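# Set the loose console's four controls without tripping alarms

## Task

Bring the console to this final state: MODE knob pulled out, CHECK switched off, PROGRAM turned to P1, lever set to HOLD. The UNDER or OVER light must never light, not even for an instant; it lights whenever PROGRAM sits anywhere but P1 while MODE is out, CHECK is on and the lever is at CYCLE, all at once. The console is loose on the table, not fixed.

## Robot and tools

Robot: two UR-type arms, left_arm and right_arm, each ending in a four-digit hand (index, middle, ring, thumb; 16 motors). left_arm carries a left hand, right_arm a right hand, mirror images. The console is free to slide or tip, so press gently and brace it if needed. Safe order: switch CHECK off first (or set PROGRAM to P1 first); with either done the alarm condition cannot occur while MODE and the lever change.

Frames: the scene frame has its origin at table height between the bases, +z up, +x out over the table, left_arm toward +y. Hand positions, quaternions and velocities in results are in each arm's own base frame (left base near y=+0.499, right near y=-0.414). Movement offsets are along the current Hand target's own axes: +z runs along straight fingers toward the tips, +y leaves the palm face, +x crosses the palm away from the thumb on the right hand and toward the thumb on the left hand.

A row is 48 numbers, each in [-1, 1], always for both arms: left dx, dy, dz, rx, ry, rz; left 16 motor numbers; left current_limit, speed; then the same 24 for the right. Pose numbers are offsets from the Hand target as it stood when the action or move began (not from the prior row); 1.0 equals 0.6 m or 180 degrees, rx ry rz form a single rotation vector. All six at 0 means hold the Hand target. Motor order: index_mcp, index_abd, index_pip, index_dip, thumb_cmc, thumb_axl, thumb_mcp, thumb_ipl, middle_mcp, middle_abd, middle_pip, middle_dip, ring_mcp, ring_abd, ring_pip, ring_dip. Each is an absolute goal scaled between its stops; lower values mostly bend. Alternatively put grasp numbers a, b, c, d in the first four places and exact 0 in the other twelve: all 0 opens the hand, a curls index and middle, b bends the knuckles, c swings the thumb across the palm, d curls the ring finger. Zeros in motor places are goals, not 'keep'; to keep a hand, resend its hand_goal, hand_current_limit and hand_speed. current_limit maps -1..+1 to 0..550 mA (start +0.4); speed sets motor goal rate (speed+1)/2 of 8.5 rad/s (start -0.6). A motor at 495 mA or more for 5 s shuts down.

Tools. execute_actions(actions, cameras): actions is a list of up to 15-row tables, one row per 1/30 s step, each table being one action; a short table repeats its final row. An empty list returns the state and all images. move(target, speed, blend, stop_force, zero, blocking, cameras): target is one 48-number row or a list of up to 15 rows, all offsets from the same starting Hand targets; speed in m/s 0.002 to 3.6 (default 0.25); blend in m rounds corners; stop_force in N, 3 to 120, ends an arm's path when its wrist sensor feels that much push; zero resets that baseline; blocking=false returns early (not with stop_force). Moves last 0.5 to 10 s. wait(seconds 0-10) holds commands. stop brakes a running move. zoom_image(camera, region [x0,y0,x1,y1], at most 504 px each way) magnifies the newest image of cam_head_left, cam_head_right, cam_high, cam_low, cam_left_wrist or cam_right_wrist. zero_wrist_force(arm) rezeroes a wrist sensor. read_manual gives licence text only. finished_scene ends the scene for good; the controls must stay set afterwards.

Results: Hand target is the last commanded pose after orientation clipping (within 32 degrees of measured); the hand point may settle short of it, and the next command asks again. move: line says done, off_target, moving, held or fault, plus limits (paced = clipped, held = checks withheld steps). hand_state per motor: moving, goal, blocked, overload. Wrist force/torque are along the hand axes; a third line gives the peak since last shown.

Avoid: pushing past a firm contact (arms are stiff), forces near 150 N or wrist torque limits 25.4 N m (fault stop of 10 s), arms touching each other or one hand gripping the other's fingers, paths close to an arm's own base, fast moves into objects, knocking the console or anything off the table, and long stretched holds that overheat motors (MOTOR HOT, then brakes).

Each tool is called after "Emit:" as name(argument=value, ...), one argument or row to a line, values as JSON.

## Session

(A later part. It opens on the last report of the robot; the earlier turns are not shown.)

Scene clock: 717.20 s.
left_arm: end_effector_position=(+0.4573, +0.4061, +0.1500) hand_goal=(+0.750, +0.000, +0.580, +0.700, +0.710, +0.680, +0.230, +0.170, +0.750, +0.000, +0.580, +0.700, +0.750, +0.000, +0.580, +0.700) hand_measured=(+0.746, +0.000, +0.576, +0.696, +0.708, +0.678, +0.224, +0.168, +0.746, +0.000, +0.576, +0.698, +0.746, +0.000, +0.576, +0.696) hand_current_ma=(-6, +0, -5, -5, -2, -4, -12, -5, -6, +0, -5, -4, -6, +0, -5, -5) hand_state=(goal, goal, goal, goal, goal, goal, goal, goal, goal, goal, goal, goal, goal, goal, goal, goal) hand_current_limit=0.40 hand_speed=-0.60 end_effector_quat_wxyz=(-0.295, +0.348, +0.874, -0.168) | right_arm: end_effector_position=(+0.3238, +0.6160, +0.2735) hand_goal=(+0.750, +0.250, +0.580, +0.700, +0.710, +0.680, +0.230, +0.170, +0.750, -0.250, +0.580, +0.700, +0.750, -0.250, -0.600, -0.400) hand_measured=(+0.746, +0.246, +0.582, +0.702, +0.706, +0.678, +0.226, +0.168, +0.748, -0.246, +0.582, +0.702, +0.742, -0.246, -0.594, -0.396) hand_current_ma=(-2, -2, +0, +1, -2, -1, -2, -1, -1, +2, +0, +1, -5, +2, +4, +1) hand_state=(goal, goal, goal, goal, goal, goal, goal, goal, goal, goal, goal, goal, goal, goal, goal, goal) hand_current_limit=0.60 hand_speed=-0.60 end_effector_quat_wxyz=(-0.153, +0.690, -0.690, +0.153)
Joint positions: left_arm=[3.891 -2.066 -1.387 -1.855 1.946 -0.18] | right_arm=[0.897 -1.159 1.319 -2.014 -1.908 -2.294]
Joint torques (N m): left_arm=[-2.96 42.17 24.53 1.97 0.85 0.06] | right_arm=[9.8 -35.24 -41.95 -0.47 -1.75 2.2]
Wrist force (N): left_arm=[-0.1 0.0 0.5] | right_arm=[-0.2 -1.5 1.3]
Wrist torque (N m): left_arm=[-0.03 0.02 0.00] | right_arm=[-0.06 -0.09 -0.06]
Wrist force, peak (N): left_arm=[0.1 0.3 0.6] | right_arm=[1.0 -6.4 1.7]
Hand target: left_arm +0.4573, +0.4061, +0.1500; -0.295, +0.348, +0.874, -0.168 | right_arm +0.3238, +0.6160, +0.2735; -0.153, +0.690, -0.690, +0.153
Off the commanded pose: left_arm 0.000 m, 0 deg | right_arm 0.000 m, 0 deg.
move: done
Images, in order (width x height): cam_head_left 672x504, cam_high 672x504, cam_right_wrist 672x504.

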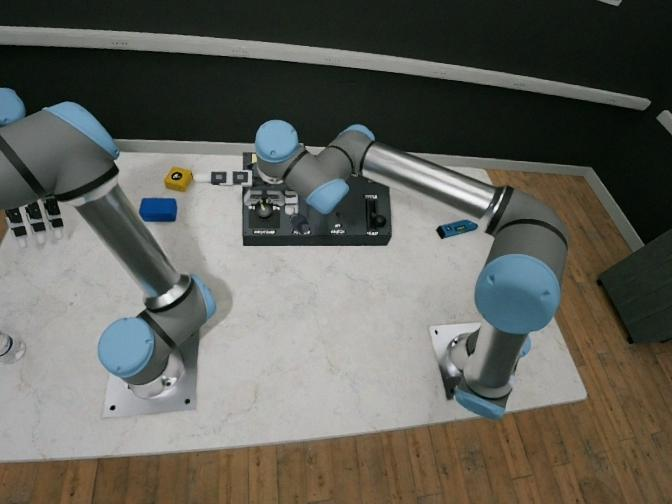

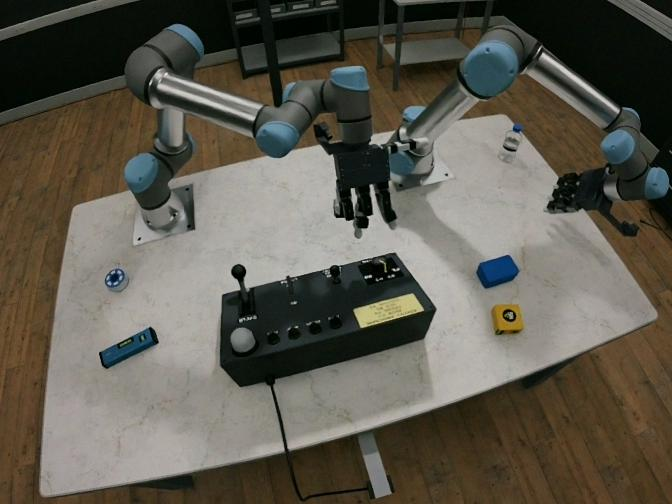

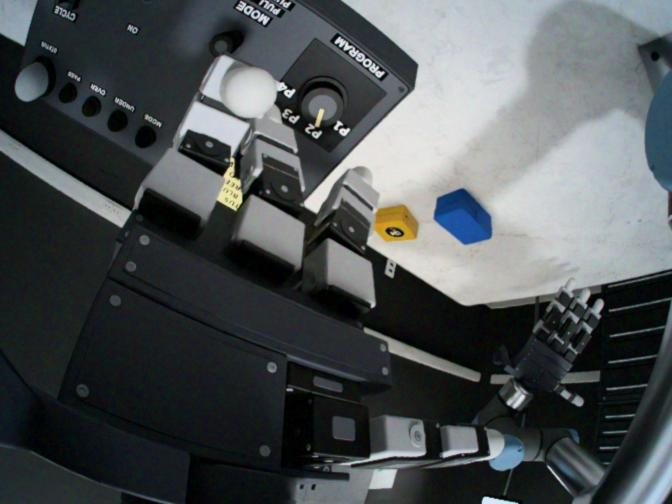

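Emit:
zoom_image(
  camera="cam_right_wrist",
  region=[220, 50, 390, 180],
)

Emit:
zoom_image(
  camera="cam_high",
  region=[320, 180, 420, 280],
)

Scaled by 2.965 from the camera's 672x504 image, which has a finer 960x720 frame.

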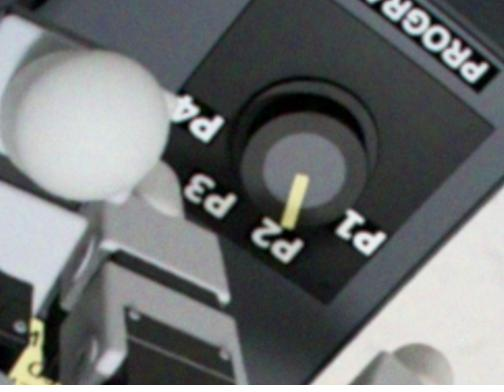

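Scaled by 5.040 from the camera's 672x504 image, which has a finer 960x720 frame.

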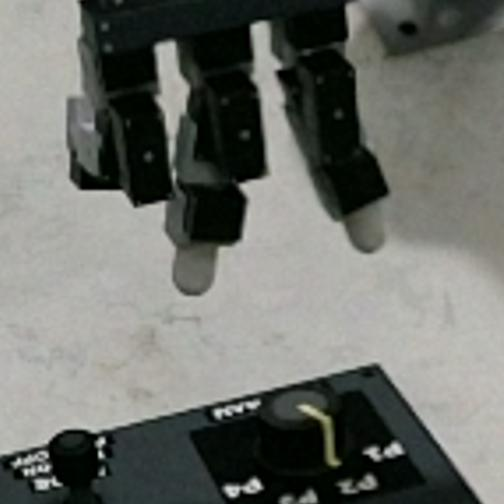

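Emit:
move(
  target=[0,0,0,0,0,0, 0,0,0,0,0,0,0,0,0,0,0,0,0,0,0,0, 0.4,-0.6, 0,0,0.1417,0,0,0, 0.75,0.25,0.58,0.70,0.71,0.68,0.23,0.17,0.75,-0.25,0.58,0.70,0.75,-0.25,-0.6,-0.4, 0.6,-0.6],
  speed=0.15,
)

Emit:
move(
  target=[0,0,0,0,0,0, 0,0,0,0,0,0,0,0,0,0,0,0,0,0,0,0, 0.4,-0.6, 0,0,0.0417,0,0,0, 0.75,0.25,0.58,0.70,0.71,0.68,0.23,0.17,0.75,-0.25,0.58,0.70,0.75,-0.25,-0.6,-0.4, 0.6,-0.6],
  speed=0.012,
  stop_force=3.5,
  cameras=["cam_right_wrist","cam_high"],
)

Emit:
zoom_image(
  camera="cam_right_wrist",
  region=[220, 50, 390, 180],
)

Emit:
zoom_image(
  camera="cam_high",
  region=[320, 200, 420, 300],
)

Scene clock: 759.33 s.
left_arm: end_effector_position=(+0.4573, +0.4061, +0.1500) hand_goal=(+0.750, +0.000, +0.580, +0.700, +0.710, +0.680, +0.230, +0.170, +0.750, +0.000, +0.580, +0.700, +0.750, +0.000, +0.580, +0.700) hand_measured=(+0.746, +0.000, +0.576, +0.696, +0.708, +0.678, +0.224, +0.168, +0.746, +0.000, +0.576, +0.698, +0.746, +0.000, +0.576, +0.696) hand_current_ma=(-6, +0, -5, -5, -2, -4, -12, -5, -6, +0, -5, -4, -6, +0, -5, -5) hand_state=(goal, goal, goal, goal, goal, goal, goal, goal, goal, goal, goal, goal, goal, goal, goal, goal) hand_current_limit=0.40 hand_speed=-0.60 end_effector_quat_wxyz=(-0.295, +0.348, +0.874, -0.168) | right_arm: end_effector_position=(+0.3597, +0.6160, +0.1965) hand_goal=(+0.750, +0.250, +0.580, +0.700, +0.710, +0.680, +0.230, +0.170, +0.750, -0.250, +0.580, +0.700, +0.750, -0.250, -0.600, -0.400) hand_measured=(+0.746, +0.246, +0.582, +0.702, +0.706, +0.678, +0.226, +0.168, +0.748, -0.246, +0.582, +0.702, +0.742, -0.246, -0.594, -0.398) hand_current_ma=(-2, -2, +0, +1, -2, -1, -2, -1, -1, +2, +0, +1, -5, +2, +4, +1) hand_state=(goal, goal, goal, goal, goal, goal, goal, goal, goal, goal, goal, goal, goal, goal, goal, goal) hand_current_limit=0.60 hand_speed=-0.60 end_effector_quat_wxyz=(-0.153, +0.690, -0.690, +0.153)
Joint positions: left_arm=[3.891 -2.066 -1.387 -1.855 1.946 -0.18] | right_arm=[0.855 -1.072 1.395 -2.191 -1.896 -2.336]
Joint torques (N m): left_arm=[-2.44 41.71 24.58 1.7 0.8 -0.07] | right_arm=[-10.04 -39.68 -12.16 -4.7 0.89 -2.08]
Wrist force (N): left_arm=[0.3 0.1 0.3] | right_arm=[-0.5 -1.2 1.3]
Wrist torque (N m): left_arm=[-0.02 -0.04 0.03] | right_arm=[-0.02 -0.03 0.11]
Wrist force, peak (N): left_arm=[0.0 0.4 0.6] | right_arm=[-0.3 -1.4 2.4]
Hand target: left_arm +0.4573, +0.4061, +0.1500; -0.295, +0.348, +0.874, -0.168 | right_arm +0.3598, +0.6160, +0.1965; -0.153, +0.690, -0.690, +0.153
Off the commanded pose: left_arm 0.000 m, 0 deg | right_arm 0.000 m, 0 deg.
move: done

Scene clock: 762.23 s.
left_arm: end_effector_position=(+0.4573, +0.4061, +0.1500) hand_goal=(+0.750, +0.000, +0.580, +0.700, +0.710, +0.680, +0.230, +0.170, +0.750, +0.000, +0.580, +0.700, +0.750, +0.000, +0.580, +0.700) hand_measured=(+0.746, +0.000, +0.576, +0.696, +0.708, +0.678, +0.224, +0.168, +0.746, +0.000, +0.576, +0.698, +0.746, +0.000, +0.576, +0.696) hand_current_ma=(-6, +0, -5, -5, -2, -4, -12, -5, -6, +0, -5, -4, -6, +0, -5, -5) hand_state=(goal, goal, goal, goal, goal, goal, goal, goal, goal, goal, goal, goal, goal, goal, goal, goal) hand_current_limit=0.40 hand_speed=-0.60 end_effector_quat_wxyz=(-0.295, +0.348, +0.874, -0.168) | right_arm: end_effector_position=(+0.3704, +0.6160, +0.1738) hand_goal=(+0.750, +0.250, +0.580, +0.700, +0.710, +0.680, +0.230, +0.170, +0.750, -0.250, +0.580, +0.700, +0.750, -0.250, -0.600, -0.400) hand_measured=(+0.746, +0.246, +0.582, +0.702, +0.706, +0.678, +0.226, +0.168, +0.748, -0.246, +0.582, +0.702, +0.742, -0.246, -0.594, -0.398) hand_current_ma=(-2, -2, +0, +1, -2, -1, -2, -1, -1, +2, +0, +1, -5, +2, +4, +1) hand_state=(goal, goal, goal, goal, goal, goal, goal, goal, goal, goal, goal, goal, goal, goal, goal, goal) hand_current_limit=0.60 hand_speed=-0.60 end_effector_quat_wxyz=(-0.153, +0.690, -0.690, +0.153)
Joint positions: left_arm=[3.891 -2.066 -1.387 -1.855 1.946 -0.18] | right_arm=[0.843 -1.041 1.409 -2.24 -1.893 -2.348]
Joint torques (N m): left_arm=[-1.73 43.14 24.31 1.96 0.8 0.15] | right_arm=[-8.79 -38.91 -10.26 -4.77 0.46 -2.33]
Wrist force (N): left_arm=[0.0 0.0 0.2] | right_arm=[-0.1 -1.0 1.5]
Wrist torque (N m): left_arm=[-0.01 0.01 0.00] | right_arm=[-0.04 -0.12 0.16]
Wrist force, peak (N): left_arm=[0.2 0.4 0.4] | right_arm=[-0.5 -1.3 1.5]
Hand target: left_arm +0.4573, +0.4061, +0.1500; -0.295, +0.348, +0.874, -0.168 | right_arm +0.3704, +0.6160, +0.1738; -0.153, +0.690, -0.690, +0.153
Off the commanded pose: left_arm 0.000 m, 0 deg | right_arm 0.000 m, 0 deg.
move: done
Images, in order (width x height): cam_high 672x504, cam_right_wrist 672x504.

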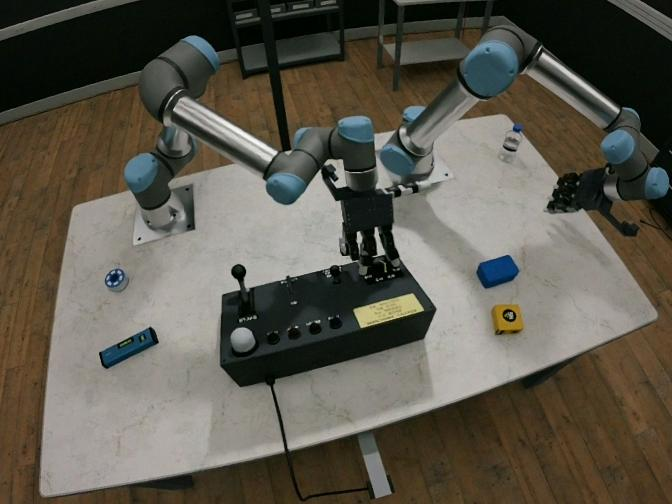

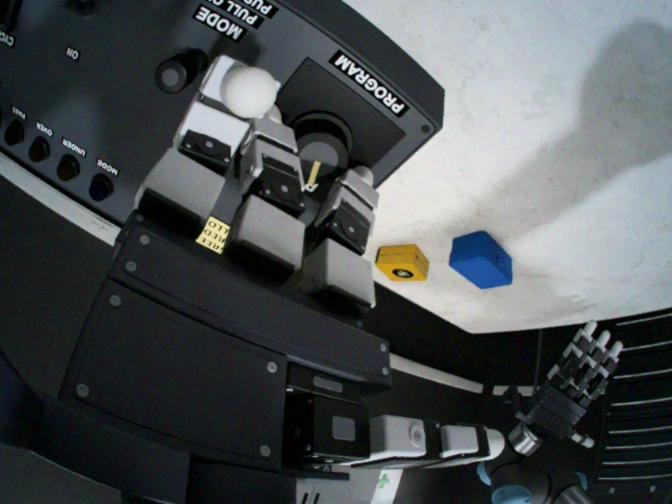

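Scaled by 2.965 from the camera's 672x504 image, which has a finer 960x720 frame.

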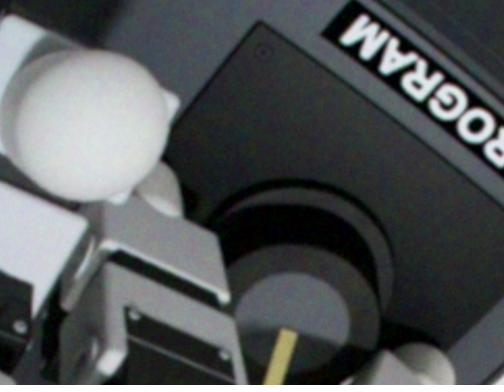

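Scaled by 5.040 from the camera's 672x504 image, which has a finer 960x720 frame.

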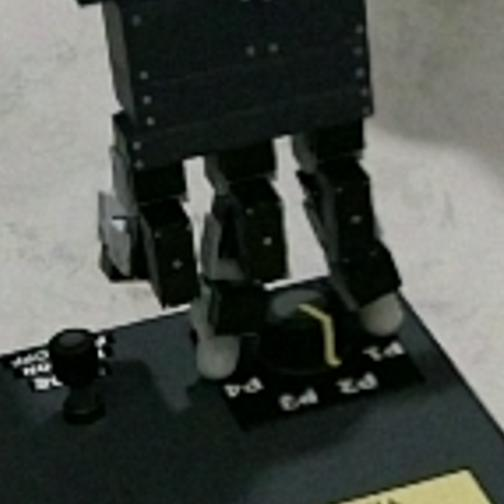

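Emit:
move(
  target=[0,0,0,0,0,0, 0,0,0,0,0,0,0,0,0,0,0,0,0,0,0,0, 0.4,-0.6, 0,0,0.02,0,0,0, 0.75,0.25,0.58,0.70,0.71,0.68,0.23,0.17,0.75,-0.25,0.58,0.70,0.75,-0.25,-0.6,-0.4, 0.6,-0.6],
  speed=0.01,
  stop_force=3.5,
  cameras=["cam_right_wrist","cam_high"],
)

Emit:
zoom_image(
  camera="cam_high",
  region=[320, 200, 420, 300],
)

Scene clock: 777.00 s.
left_arm: end_effector_position=(+0.4573, +0.4061, +0.1500) hand_goal=(+0.750, +0.000, +0.580, +0.700, +0.710, +0.680, +0.230, +0.170, +0.750, +0.000, +0.580, +0.700, +0.750, +0.000, +0.580, +0.700) hand_measured=(+0.746, +0.000, +0.576, +0.696, +0.708, +0.678, +0.224, +0.168, +0.746, +0.000, +0.576, +0.698, +0.746, +0.000, +0.576, +0.696) hand_current_ma=(-6, +0, -5, -5, -2, -4, -12, -5, -6, +0, -5, -4, -6, +0, -5, -5) hand_state=(goal, goal, goal, goal, goal, goal, goal, goal, goal, goal, goal, goal, goal, goal, goal, goal) hand_current_limit=0.40 hand_speed=-0.60 end_effector_quat_wxyz=(-0.295, +0.348, +0.874, -0.168) | right_arm: end_effector_position=(+0.3710, +0.6160, +0.1725) hand_goal=(+0.750, +0.250, +0.580, +0.700, +0.710, +0.680, +0.230, +0.170, +0.750, -0.250, +0.580, +0.700, +0.750, -0.250, -0.600, -0.400) hand_measured=(+0.746, +0.246, +0.580, +0.702, +0.706, +0.678, +0.226, +0.168, +0.746, -0.248, +0.582, +0.702, +0.742, -0.246, -0.594, -0.398) hand_current_ma=(-2, -1, +0, +1, -2, -1, -2, -1, -1, +1, +0, +1, -5, +2, +4, +1) hand_state=(goal, goal, goal, goal, goal, goal, goal, goal, goal, goal, goal, goal, goal, goal, goal, goal) hand_current_limit=0.60 hand_speed=-0.60 end_effector_quat_wxyz=(-0.153, +0.690, -0.690, +0.153)
Joint positions: left_arm=[3.891 -2.066 -1.387 -1.855 1.946 -0.18] | right_arm=[0.842 -1.039 1.409 -2.242 -1.892 -2.349]
Joint torques (N m): left_arm=[-2.68 42.31 24.94 1.75 0.99 0.13] | right_arm=[6.52 -52.6 -36.84 -0.17 -1.56 1.89]
Wrist force (N): left_arm=[0.0 0.1 0.1] | right_arm=[-0.3 -1.2 -3.8]
Wrist torque (N m): left_arm=[0.00 0.00 0.00] | right_arm=[0.38 -0.13 0.14]
Wrist force, peak (N): left_arm=[0.1 0.2 0.6] | right_arm=[0.3 -1.1 -7.8]
Hand target: left_arm +0.4573, +0.4061, +0.1500; -0.295, +0.348, +0.874, -0.168 | right_arm +0.3710, +0.6160, +0.1725; -0.153, +0.690, -0.690, +0.153 (not the last commanded pose)
Off the commanded pose: left_arm 0.000 m, 0 deg | right_arm 0.011 m, 0 deg.
move: contact (right_arm)
Images, in order (width x height): cam_high 672x504, cam_right_wrist 672x504.

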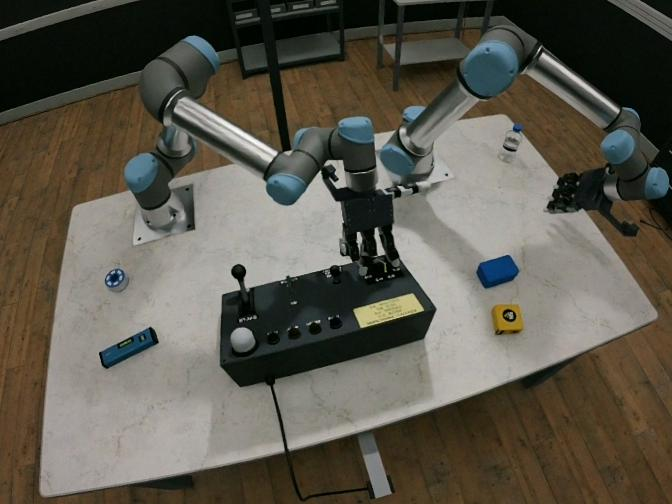

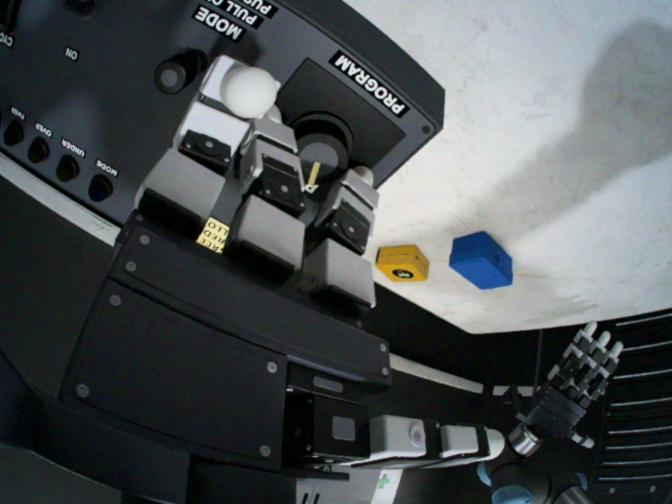

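Scaled by 5.040 from the camera's 672x504 image, which has a finer 960x720 frame.

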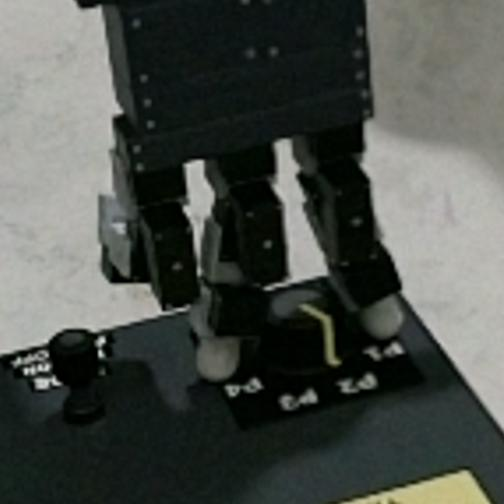

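Emit:
move(
  target=[
    [0,0,0,0,0,0, 0,0,0,0,0,0,0,0,0,0,0,0,0,0,0,0, 0.4,-0.6, -0.0033,0,-0.0045,0,0,0, 0.75,0.25,0.58,0.70,0.71,0.68,0.23,0.17,0.75,-0.25,0.58,0.70,0.75,-0.25,-0.6,-0.4, 0.6,-0.6],
    [0,0,0,0,0,0, 0,0,0,0,0,0,0,0,0,0,0,0,0,0,0,0, 0.4,-0.6, -0.0033,0,-0.0045,0,0,0, 0.75,-0.12,0.58,0.70,0.71,0.68,0.23,0.17,0.75,0.12,0.58,0.70,0.75,-0.25,-0.6,-0.4, 0.75,-0.75],
  ],
  speed=0.03,
  cameras=["cam_right_wrist","cam_high"],
)

Emit:
zoom_image(
  camera="cam_high",
  region=[320, 200, 420, 300],
)

Emit:
zoom_image(
  camera="cam_right_wrist",
  region=[220, 50, 390, 230],
)

Scene clock: 806.47 s.
left_arm: end_effector_position=(+0.4573, +0.4061, +0.1500) hand_goal=(+0.750, +0.000, +0.580, +0.700, +0.710, +0.680, +0.230, +0.170, +0.750, +0.000, +0.580, +0.700, +0.750, +0.000, +0.580, +0.700) hand_measured=(+0.746, +0.000, +0.576, +0.696, +0.708, +0.678, +0.224, +0.168, +0.746, +0.000, +0.576, +0.698, +0.746, +0.000, +0.576, +0.696) hand_current_ma=(-6, +0, -5, -5, -2, -4, -12, -5, -6, +0, -5, -4, -6, +0, -5, -5) hand_state=(goal, goal, goal, goal, goal, goal, goal, goal, goal, goal, goal, goal, goal, goal, goal, goal) hand_current_limit=0.40 hand_speed=-0.60 end_effector_quat_wxyz=(-0.295, +0.348, +0.874, -0.168) | right_arm: end_effector_position=(+0.3698, +0.6179, +0.1750) hand_goal=(+0.750, -0.120, +0.580, +0.700, +0.710, +0.680, +0.230, +0.170, +0.750, +0.120, +0.580, +0.700, +0.750, -0.250, -0.600, -0.400) hand_measured=(+0.746, +0.194, +0.580, +0.702, +0.706, +0.678, +0.226, +0.168, +0.746, -0.196, +0.582, +0.702, +0.742, -0.246, -0.594, -0.398) hand_current_ma=(-2, +481, +0, +1, -2, -1, -2, -1, -1, -481, +0, +1, -5, +2, +4, +1) hand_state=(goal, blocked, goal, goal, goal, goal, goal, goal, goal, blocked, goal, goal, goal, goal, goal, goal) hand_current_limit=0.75 hand_speed=-0.75 end_effector_quat_wxyz=(-0.153, +0.690, -0.690, +0.153)
Joint positions: left_arm=[3.891 -2.066 -1.387 -1.855 1.946 -0.18] | right_arm=[0.845 -1.039 1.402 -2.234 -1.893 -2.345]
Joint torques (N m): left_arm=[-3.65 42.1 24.75 1.93 0.87 0.22] | right_arm=[9.41 -40.29 -39.77 -0.48 -1.72 2.39]
Wrist force (N): left_arm=[-0.2 0.2 0.5] | right_arm=[-0.2 -1.2 2.8]
Wrist torque (N m): left_arm=[-0.02 0.04 -0.01] | right_arm=[-0.16 -0.12 0.01]
Wrist force, peak (N): left_arm=[0.0 0.3 0.7] | right_arm=[-0.6 -1.3 -4.0]
Hand target: left_arm +0.4573, +0.4061, +0.1500; -0.295, +0.348, +0.874, -0.168 | right_arm +0.3698, +0.6179, +0.1750; -0.153, +0.690, -0.690, +0.153
Off the commanded pose: left_arm 0.000 m, 0 deg | right_arm 0.000 m, 0 deg.
move: done
Images, in order (width x height): cam_high 672x504, cam_right_wrist 672x504.

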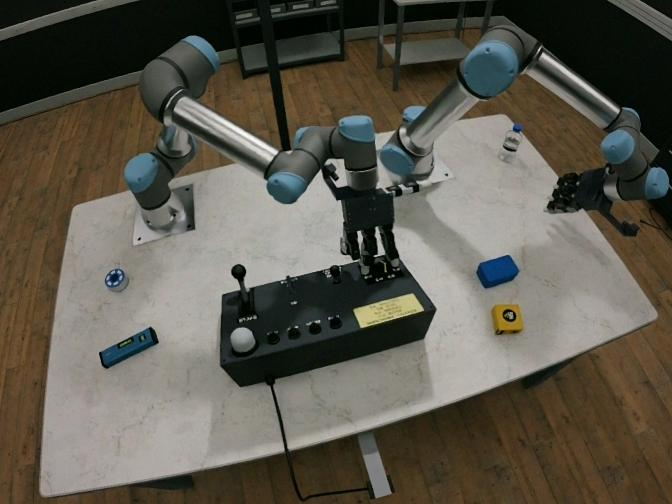

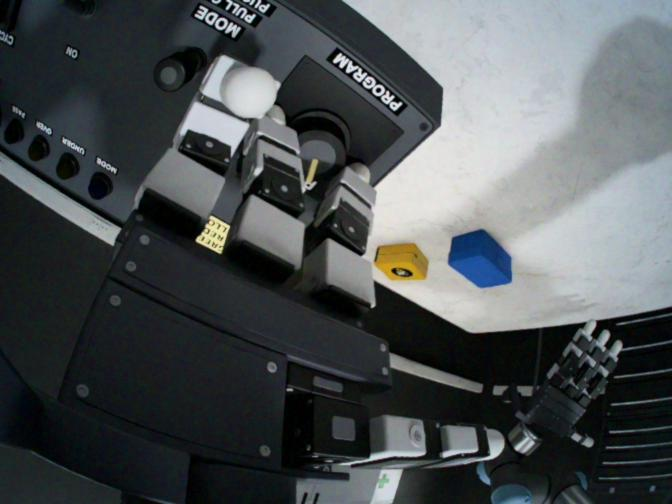

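Scaled by 5.040 from the camera's 672x504 image, which has a finer 960x720 frame.

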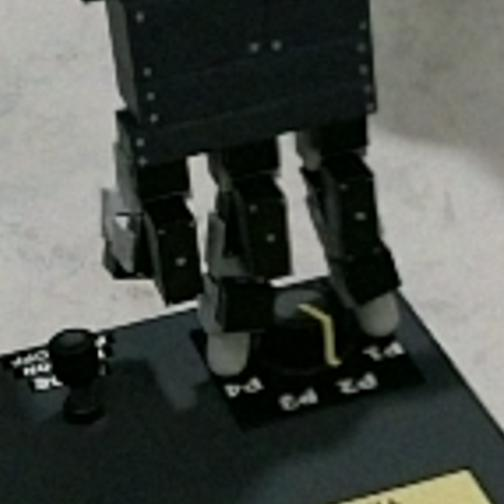

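Scaled by 2.800 from the camera's 672x504 image, which has a finer 960x720 frame.

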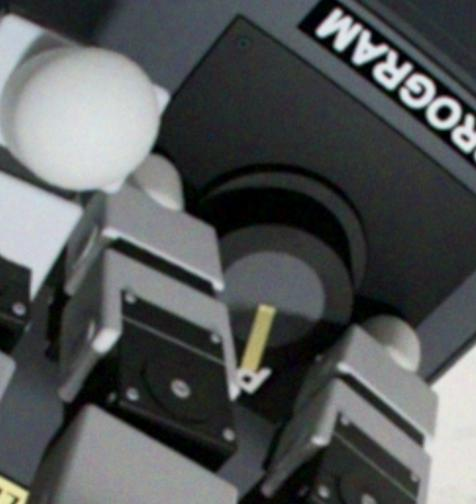

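Emit:
move(
  target=[
    [0,0,0,0,0,0, 0,0,0,0,0,0,0,0,0,0,0,0,0,0,0,0, 0.4,-0.6, 0.0368,-0.0054,0,0,0,-0.0926, 0.75,-0.12,0.58,0.70,0.71,0.68,0.23,0.17,0.75,0.12,0.58,0.70,0.75,-0.25,-0.6,-0.4, 0.75,-0.75],
    [0,0,0,0,0,0, 0,0,0,0,0,0,0,0,0,0,0,0,0,0,0,0, 0.4,-0.6, 0.0705,-0.0211,0,0,0,-0.1852, 0.75,-0.12,0.58,0.70,0.71,0.68,0.23,0.17,0.75,0.12,0.58,0.70,0.75,-0.25,-0.6,-0.4, 0.75,-0.75],
    [0,0,0,0,0,0, 0,0,0,0,0,0,0,0,0,0,0,0,0,0,0,0, 0.4,-0.6, 0.0983,-0.0458,0,0,0,-0.2778, 0.75,-0.12,0.58,0.70,0.71,0.68,0.23,0.17,0.75,0.12,0.58,0.70,0.75,-0.25,-0.6,-0.4, 0.75,-0.75],
  ],
  speed=0.1,
  blend=[0.003,0.003,0],
  cameras=["cam_right_wrist","cam_high","cam_head_left"],
)

Emit:
zoom_image(
  camera="cam_high",
  region=[320, 200, 420, 300],
)

Emit:
zoom_image(
  camera="cam_right_wrist",
  region=[220, 50, 390, 230],
)

Scene clock: 832.40 s.
left_arm: end_effector_position=(+0.4573, +0.4061, +0.1500) hand_goal=(+0.750, +0.000, +0.580, +0.700, +0.710, +0.680, +0.230, +0.170, +0.750, +0.000, +0.580, +0.700, +0.750, +0.000, +0.580, +0.700) hand_measured=(+0.746, +0.000, +0.576, +0.696, +0.708, +0.678, +0.224, +0.168, +0.746, +0.000, +0.576, +0.698, +0.746, +0.000, +0.576, +0.696) hand_current_ma=(-6, +0, -5, -5, -2, -4, -12, -5, -6, +0, -5, -4, -6, +0, -5, -5) hand_state=(goal, goal, goal, goal, goal, goal, goal, goal, goal, goal, goal, goal, goal, goal, goal, goal) hand_current_limit=0.40 hand_speed=-0.60 end_effector_quat_wxyz=(-0.295, +0.348, +0.874, -0.168) | right_arm: end_effector_position=(+0.3947, +0.5590, +0.1866) hand_goal=(+0.750, -0.120, +0.580, +0.700, +0.710, +0.680, +0.230, +0.170, +0.750, +0.120, +0.580, +0.700, +0.750, -0.250, -0.600, -0.400) hand_measured=(+0.830, +0.192, +0.630, +0.714, +0.706, +0.678, +0.226, +0.168, +0.696, -0.162, +0.550, +0.690, +0.744, -0.246, -0.594, -0.398) hand_current_ma=(+208, +481, +90, +14, -2, -1, -2, -1, -113, -481, -40, -7, -3, +2, +4, +1) hand_state=(blocked, blocked, blocked, goal, goal, goal, goal, goal, blocked, blocked, blocked, goal, goal, goal, goal, goal) hand_current_limit=0.75 hand_speed=-0.75 end_effector_quat_wxyz=(-0.074, +0.917, -0.334, +0.204)
Joint positions: left_arm=[3.891 -2.066 -1.387 -1.855 1.946 -0.18] | right_arm=[0.845 -1 1.323 -2.194 -1.893 -3.219]
Joint torques (N m): left_arm=[-2.35 43.06 25.74 2.21 0.85 0.39] | right_arm=[8.23 -37.76 -37.17 0.49 -0.05 -2.43]
Wrist force (N): left_arm=[0.0 0.2 0.4] | right_arm=[1.5 -3.8 -3.8]
Wrist torque (N m): left_arm=[0.00 0.00 0.00] | right_arm=[0.50 -0.13 0.31]
Wrist force, peak (N): left_arm=[0.0 0.3 0.7] | right_arm=[-6.2 -1.6 -4.3]
Hand target: left_arm +0.4573, +0.4061, +0.1500; -0.295, +0.348, +0.874, -0.168 | right_arm +0.3947, +0.5590, +0.1866; -0.074, +0.917, -0.334, +0.204
Off the commanded pose: left_arm 0.000 m, 0 deg | right_arm 0.000 m, 0 deg.
move: done
Images, in order (width x height): cam_head_left 672x504, cam_high 672x504, cam_right_wrist 672x504.

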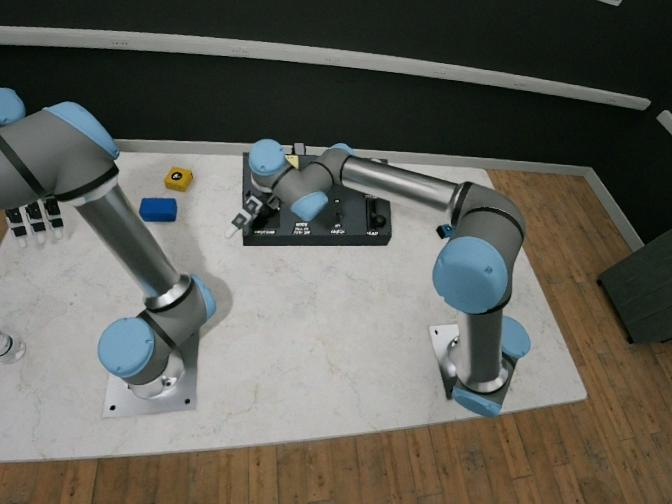

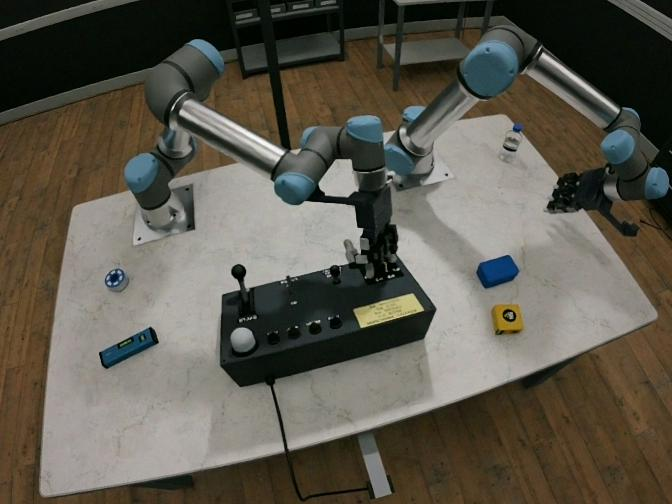

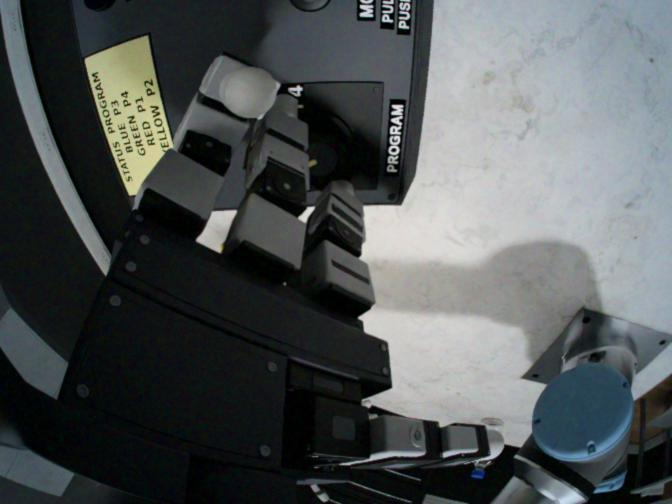

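Scaled by 5.040 from the camera's 672x504 image, which has a finer 960x720 frame.

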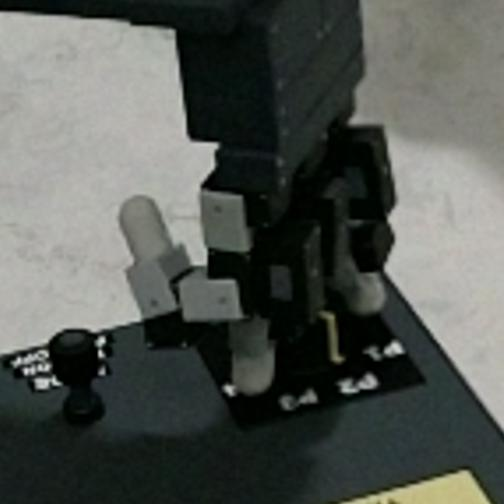

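Scaled by 2.800 from the camera's 672x504 image, which has a finer 960x720 frame.

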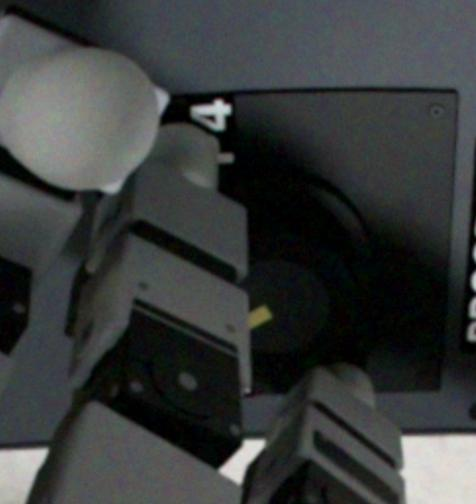

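Emit:
move(
  target=[
    [0,0,0,0,0,0, 0,0,0,0,0,0,0,0,0,0,0,0,0,0,0,0, 0.4,-0.6, 0,0,0,0,0,0, 0.75,0.25,0.58,0.70,0.71,0.68,0.23,0.17,0.75,-0.25,0.58,0.70,0.75,-0.25,-0.6,-0.4, 0.6,-0.6],
    [0,0,0,0,0,0, 0,0,0,0,0,0,0,0,0,0,0,0,0,0,0,0, 0.4,-0.6, 0,0,-0.1,0,0,0, 0.75,0.25,0.58,0.70,0.71,0.68,0.23,0.17,0.75,-0.25,0.58,0.70,0.75,-0.25,-0.6,-0.4, 0.6,-0.6],
    [0,0,0,0,0,0, 0,0,0,0,0,0,0,0,0,0,0,0,0,0,0,0, 0.4,-0.6, -0.1227,-0.0748,-0.1,0,0,0.2778, 0.75,0,0.58,0.70,0.71,0.68,0.23,0.17,0.75,0,-0.6,-0.4,0.75,0,0.58,0.70, 0.6,-0.6],
  ],
  speed=[0.05,0.15,0.2],
  blend=[0,0.02,0],
  cameras=["cam_right_wrist","cam_high"],
)

Emit:
zoom_image(
  camera="cam_right_wrist",
  region=[200, 30, 420, 230],
)

Emit:
zoom_image(
  camera="cam_high",
  region=[320, 200, 420, 300],
)

Scene clock: 910.60 s.
left_arm: end_effector_position=(+0.4573, +0.4061, +0.1500) hand_goal=(+0.750, +0.000, +0.580, +0.700, +0.710, +0.680, +0.230, +0.170, +0.750, +0.000, +0.580, +0.700, +0.750, +0.000, +0.580, +0.700) hand_measured=(+0.746, +0.000, +0.576, +0.696, +0.708, +0.678, +0.224, +0.168, +0.746, +0.000, +0.576, +0.698, +0.746, +0.000, +0.576, +0.696) hand_current_ma=(-6, +0, -5, -5, -2, -4, -12, -5, -6, +0, -5, -4, -6, +0, -5, -5) hand_state=(goal, goal, goal, goal, goal, goal, goal, goal, goal, goal, goal, goal, goal, goal, goal, goal) hand_current_limit=0.40 hand_speed=-0.60 end_effector_quat_wxyz=(-0.295, +0.348, +0.874, -0.168) | right_arm: end_effector_position=(+0.3443, +0.6407, +0.2293) hand_goal=(+0.750, +0.000, +0.580, +0.700, +0.710, +0.680, +0.230, +0.170, +0.750, +0.000, -0.600, -0.400, +0.750, +0.000, +0.580, +0.700) hand_measured=(+0.748, +0.002, +0.582, +0.702, +0.706, +0.678, +0.226, +0.168, +0.744, -0.002, -0.594, -0.396, +0.746, -0.004, +0.574, +0.698) hand_current_ma=(-1, +1, +0, +1, -2, -1, -2, -1, -4, -1, +4, +2, -3, -1, -3, -1) hand_state=(goal, goal, goal, goal, goal, goal, goal, goal, goal, goal, goal, goal, goal, goal, goal, goal) hand_current_limit=0.60 hand_speed=-0.60 end_effector_quat_wxyz=(-0.153, +0.690, -0.690, +0.153)
Joint positions: left_arm=[3.891 -2.066 -1.387 -1.855 1.946 -0.18] | right_arm=[0.896 -1.061 1.288 -2.081 -1.908 -2.295]
Joint torques (N m): left_arm=[-3.39 42.95 25.58 2 0.91 0.26] | right_arm=[10.03 -56.97 -11.9 -4.59 -1.66 2.02]
Wrist force (N): left_arm=[0.0 0.1 0.1] | right_arm=[-0.7 -1.0 1.7]
Wrist torque (N m): left_arm=[0.00 0.00 0.00] | right_arm=[-0.04 -0.05 -0.06]
Wrist force, peak (N): left_arm=[0.1 -0.2 0.8] | right_arm=[1.4 -3.8 -3.7]
Hand target: left_arm +0.4573, +0.4061, +0.1500; -0.295, +0.348, +0.874, -0.168 | right_arm +0.3443, +0.6407, +0.2293; -0.153, +0.690, -0.690, +0.153
Off the commanded pose: left_arm 0.000 m, 0 deg | right_arm 0.000 m, 0 deg.
move: done
Images, in order (width x height): cam_high 672x504, cam_right_wrist 672x504.

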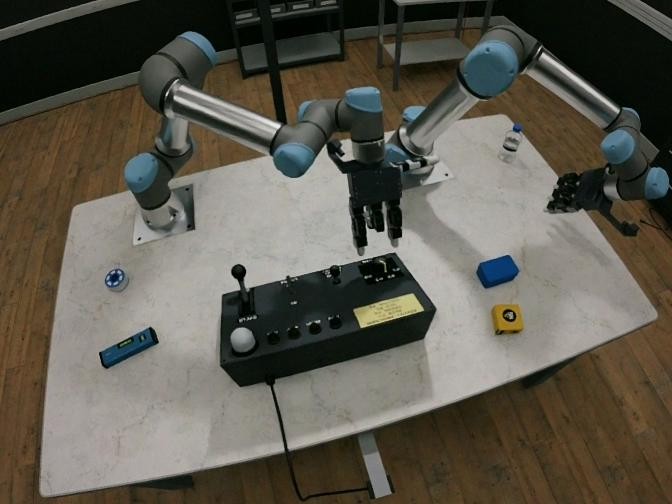

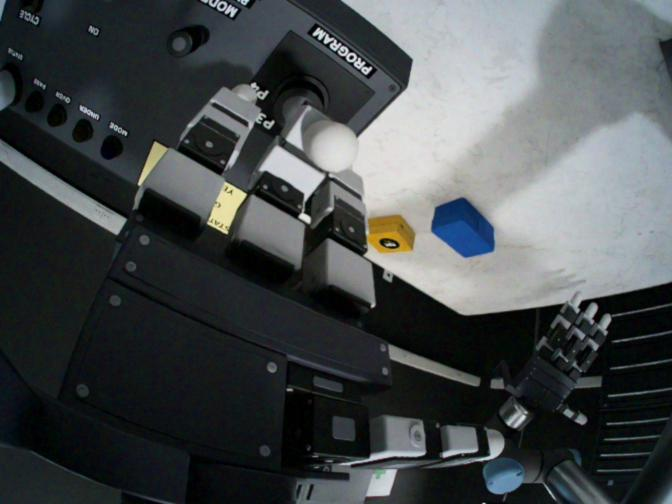

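Scaled by 2.291 from the camera's 672x504 image, which has a finer 960x720 frame.

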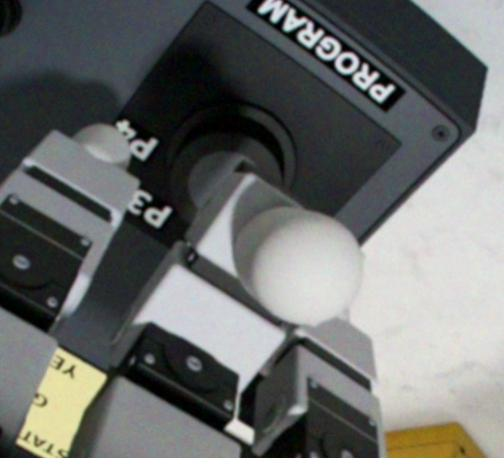

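Scaled by 5.040 from the camera's 672x504 image, which has a finer 960x720 frame.

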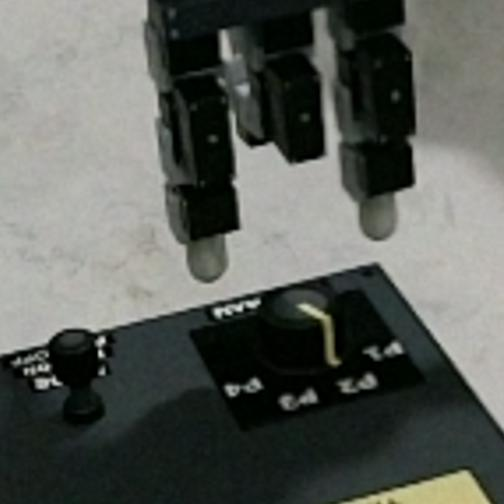

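Emit:
move(
  target=[
    [0,0,0,0,0,0, 0,0,0,0,0,0,0,0,0,0,0,0,0,0,0,0, 0.4,-0.6, 0,0,0.075,0,0,0, 0.75,0,0.58,0.70,0.71,0.68,0.23,0.17,0.75,0,-0.6,-0.4,0.75,0,0.58,0.70, 0.6,-0.6],
    [0,0,0,0,0,0, 0,0,0,0,0,0,0,0,0,0,0,0,0,0,0,0, 0.4,-0.6, 0,0,0.096,0,0,0, 0.75,0,0.58,0.70,0.71,0.68,0.23,0.17,0.75,0,-0.6,-0.4,0.75,0,0.58,0.70, 0.6,-0.6],
  ],
  speed=[0.12,0.03],
  stop_force=7,
)

Emit:
move(
  target=[0,0,0,0,0,0, 0,0,0,0,0,0,0,0,0,0,0,0,0,0,0,0, 0.4,-0.6, 0,0,0,0,0,0, 0.75,-0.34,0.58,0.70,0.71,0.68,0.23,0.17,0.75,0,-0.6,-0.4,0.75,0.34,0.58,0.70, 0.75,-0.75],
  speed=0.05,
  cameras=["cam_right_wrist","cam_high"],
)

Emit:
zoom_image(
  camera="cam_right_wrist",
  region=[200, 30, 420, 230],
)

Emit:
zoom_image(
  camera="cam_high",
  region=[320, 200, 420, 300],
)

Scene clock: 928.00 s.
left_arm: end_effector_position=(+0.4573, +0.4061, +0.1500) hand_goal=(+0.750, +0.000, +0.580, +0.700, +0.710, +0.680, +0.230, +0.170, +0.750, +0.000, +0.580, +0.700, +0.750, +0.000, +0.580, +0.700) hand_measured=(+0.746, +0.000, +0.576, +0.696, +0.708, +0.678, +0.224, +0.168, +0.746, +0.000, +0.576, +0.698, +0.746, +0.000, +0.576, +0.696) hand_current_ma=(-6, +0, -5, -5, -2, -4, -12, -5, -6, +0, -5, -4, -6, +0, -5, -5) hand_state=(goal, goal, goal, goal, goal, goal, goal, goal, goal, goal, goal, goal, goal, goal, goal, goal) hand_current_limit=0.40 hand_speed=-0.60 end_effector_quat_wxyz=(-0.295, +0.348, +0.874, -0.168) | right_arm: end_effector_position=(+0.3687, +0.6407, +0.1771) hand_goal=(+0.750, +0.000, +0.580, +0.700, +0.710, +0.680, +0.230, +0.170, +0.750, +0.000, -0.600, -0.400, +0.750, +0.000, +0.580, +0.700) hand_measured=(+0.748, +0.002, +0.582, +0.702, +0.706, +0.678, +0.226, +0.168, +0.744, -0.002, -0.594, -0.396, +0.746, -0.004, +0.574, +0.698) hand_current_ma=(-1, +1, +0, +1, -2, -1, -2, -1, -4, -1, +4, +2, -3, -1, -3, -1) hand_state=(goal, goal, goal, goal, goal, goal, goal, goal, goal, goal, goal, goal, goal, goal, goal, goal) hand_current_limit=0.60 hand_speed=-0.60 end_effector_quat_wxyz=(-0.153, +0.690, -0.690, +0.153)
Joint positions: left_arm=[3.891 -2.066 -1.387 -1.855 1.946 -0.18] | right_arm=[0.868 -0.998 1.328 -2.194 -1.9 -2.322]
Joint torques (N m): left_arm=[-3.91 43.68 26.01 1.78 1.13 0.44] | right_arm=[-9.87 -40.79 -11.72 -4.96 0.71 -2.16]
Wrist force (N): left_arm=[0.0 0.2 0.2] | right_arm=[-0.1 -1.2 1.7]
Wrist torque (N m): left_arm=[0.01 0.00 0.01] | right_arm=[-0.06 -0.10 0.10]
Wrist force, peak (N): left_arm=[0.1 0.2 0.8] | right_arm=[-0.3 -1.6 2.5]
Hand target: left_arm +0.4573, +0.4061, +0.1500; -0.295, +0.348, +0.874, -0.168 | right_arm +0.3687, +0.6407, +0.1771; -0.153, +0.690, -0.690, +0.153
Off the commanded pose: left_arm 0.000 m, 0 deg | right_arm 0.000 m, 0 deg.
move: done

Scene clock: 928.50 s.
left_arm: end_effector_position=(+0.4573, +0.4061, +0.1500) hand_goal=(+0.750, +0.000, +0.580, +0.700, +0.710, +0.680, +0.230, +0.170, +0.750, +0.000, +0.580, +0.700, +0.750, +0.000, +0.580, +0.700) hand_measured=(+0.746, +0.000, +0.576, +0.696, +0.708, +0.678, +0.224, +0.168, +0.746, +0.000, +0.576, +0.698, +0.746, +0.000, +0.576, +0.696) hand_current_ma=(-6, +0, -5, -5, -2, -4, -12, -5, -6, +0, -5, -4, -6, +0, -5, -5) hand_state=(goal, goal, goal, goal, goal, goal, goal, goal, goal, goal, goal, goal, goal, goal, goal, goal) hand_current_limit=0.40 hand_speed=-0.60 end_effector_quat_wxyz=(-0.295, +0.348, +0.874, -0.168) | right_arm: end_effector_position=(+0.3687, +0.6407, +0.1771) hand_goal=(+0.750, -0.340, +0.580, +0.700, +0.710, +0.680, +0.230, +0.170, +0.750, +0.000, -0.600, -0.400, +0.750, +0.340, +0.580, +0.700) hand_measured=(+0.748, -0.142, +0.582, +0.702, +0.706, +0.678, +0.226, +0.168, +0.744, -0.002, -0.594, -0.396, +0.746, +0.136, +0.574, +0.698) hand_current_ma=(-1, +481, +0, +1, -2, -1, -2, -1, -4, -1, +4, +2, -3, -481, -3, -1) hand_state=(goal, blocked, goal, goal, goal, goal, goal, goal, goal, goal, goal, goal, goal, blocked, goal, goal) hand_current_limit=0.75 hand_speed=-0.75 end_effector_quat_wxyz=(-0.153, +0.690, -0.690, +0.153)
Joint positions: left_arm=[3.891 -2.066 -1.387 -1.855 1.946 -0.18] | right_arm=[0.868 -0.998 1.328 -2.194 -1.9 -2.322]
Joint torques (N m): left_arm=[-3.88 43.85 24.88 2.12 1.02 0.39] | right_arm=[-9.12 -41.9 -11.46 -3.42 0.02 -2.38]
Wrist force (N): left_arm=[0.1 0.3 0.6] | right_arm=[-0.9 -1.4 -4.6]
Wrist torque (N m): left_arm=[-0.01 0.00 0.00] | right_arm=[0.40 -0.11 0.04]
Wrist force, peak (N): left_arm=[0.5 0.2 0.6] | right_arm=[-0.8 -1.4 -4.9]
Hand target: left_arm +0.4573, +0.4061, +0.1500; -0.295, +0.348, +0.874, -0.168 | right_arm +0.3687, +0.6407, +0.1771; -0.153, +0.690, -0.690, +0.153
Off the commanded pose: left_arm 0.000 m, 0 deg | right_arm 0.000 m, 0 deg.
move: done
Images, in order (width x height): cam_high 672x504, cam_right_wrist 672x504.

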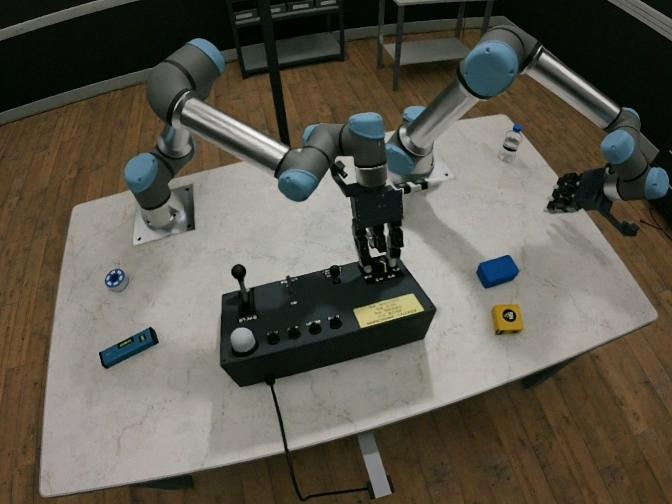

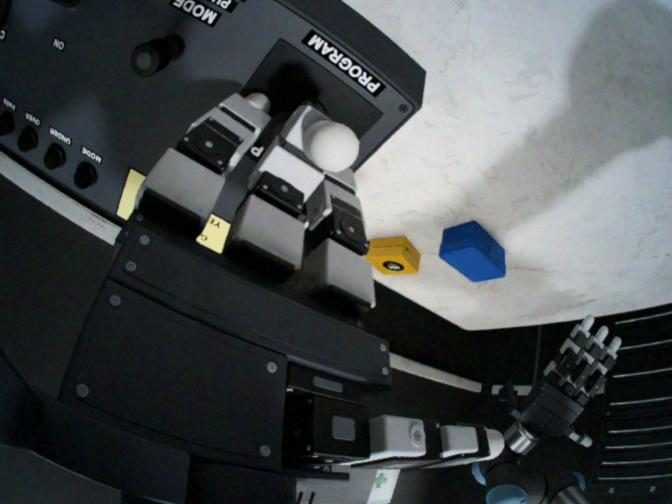

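Scaled by 2.291 from the camera's 672x504 image, which has a finer 960x720 frame.

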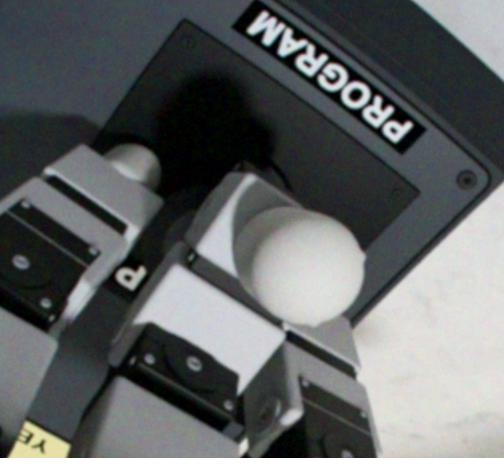

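Scaled by 5.040 from the camera's 672x504 image, which has a finer 960x720 frame.

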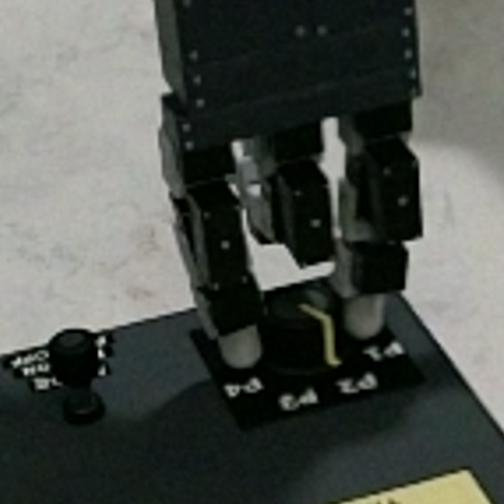

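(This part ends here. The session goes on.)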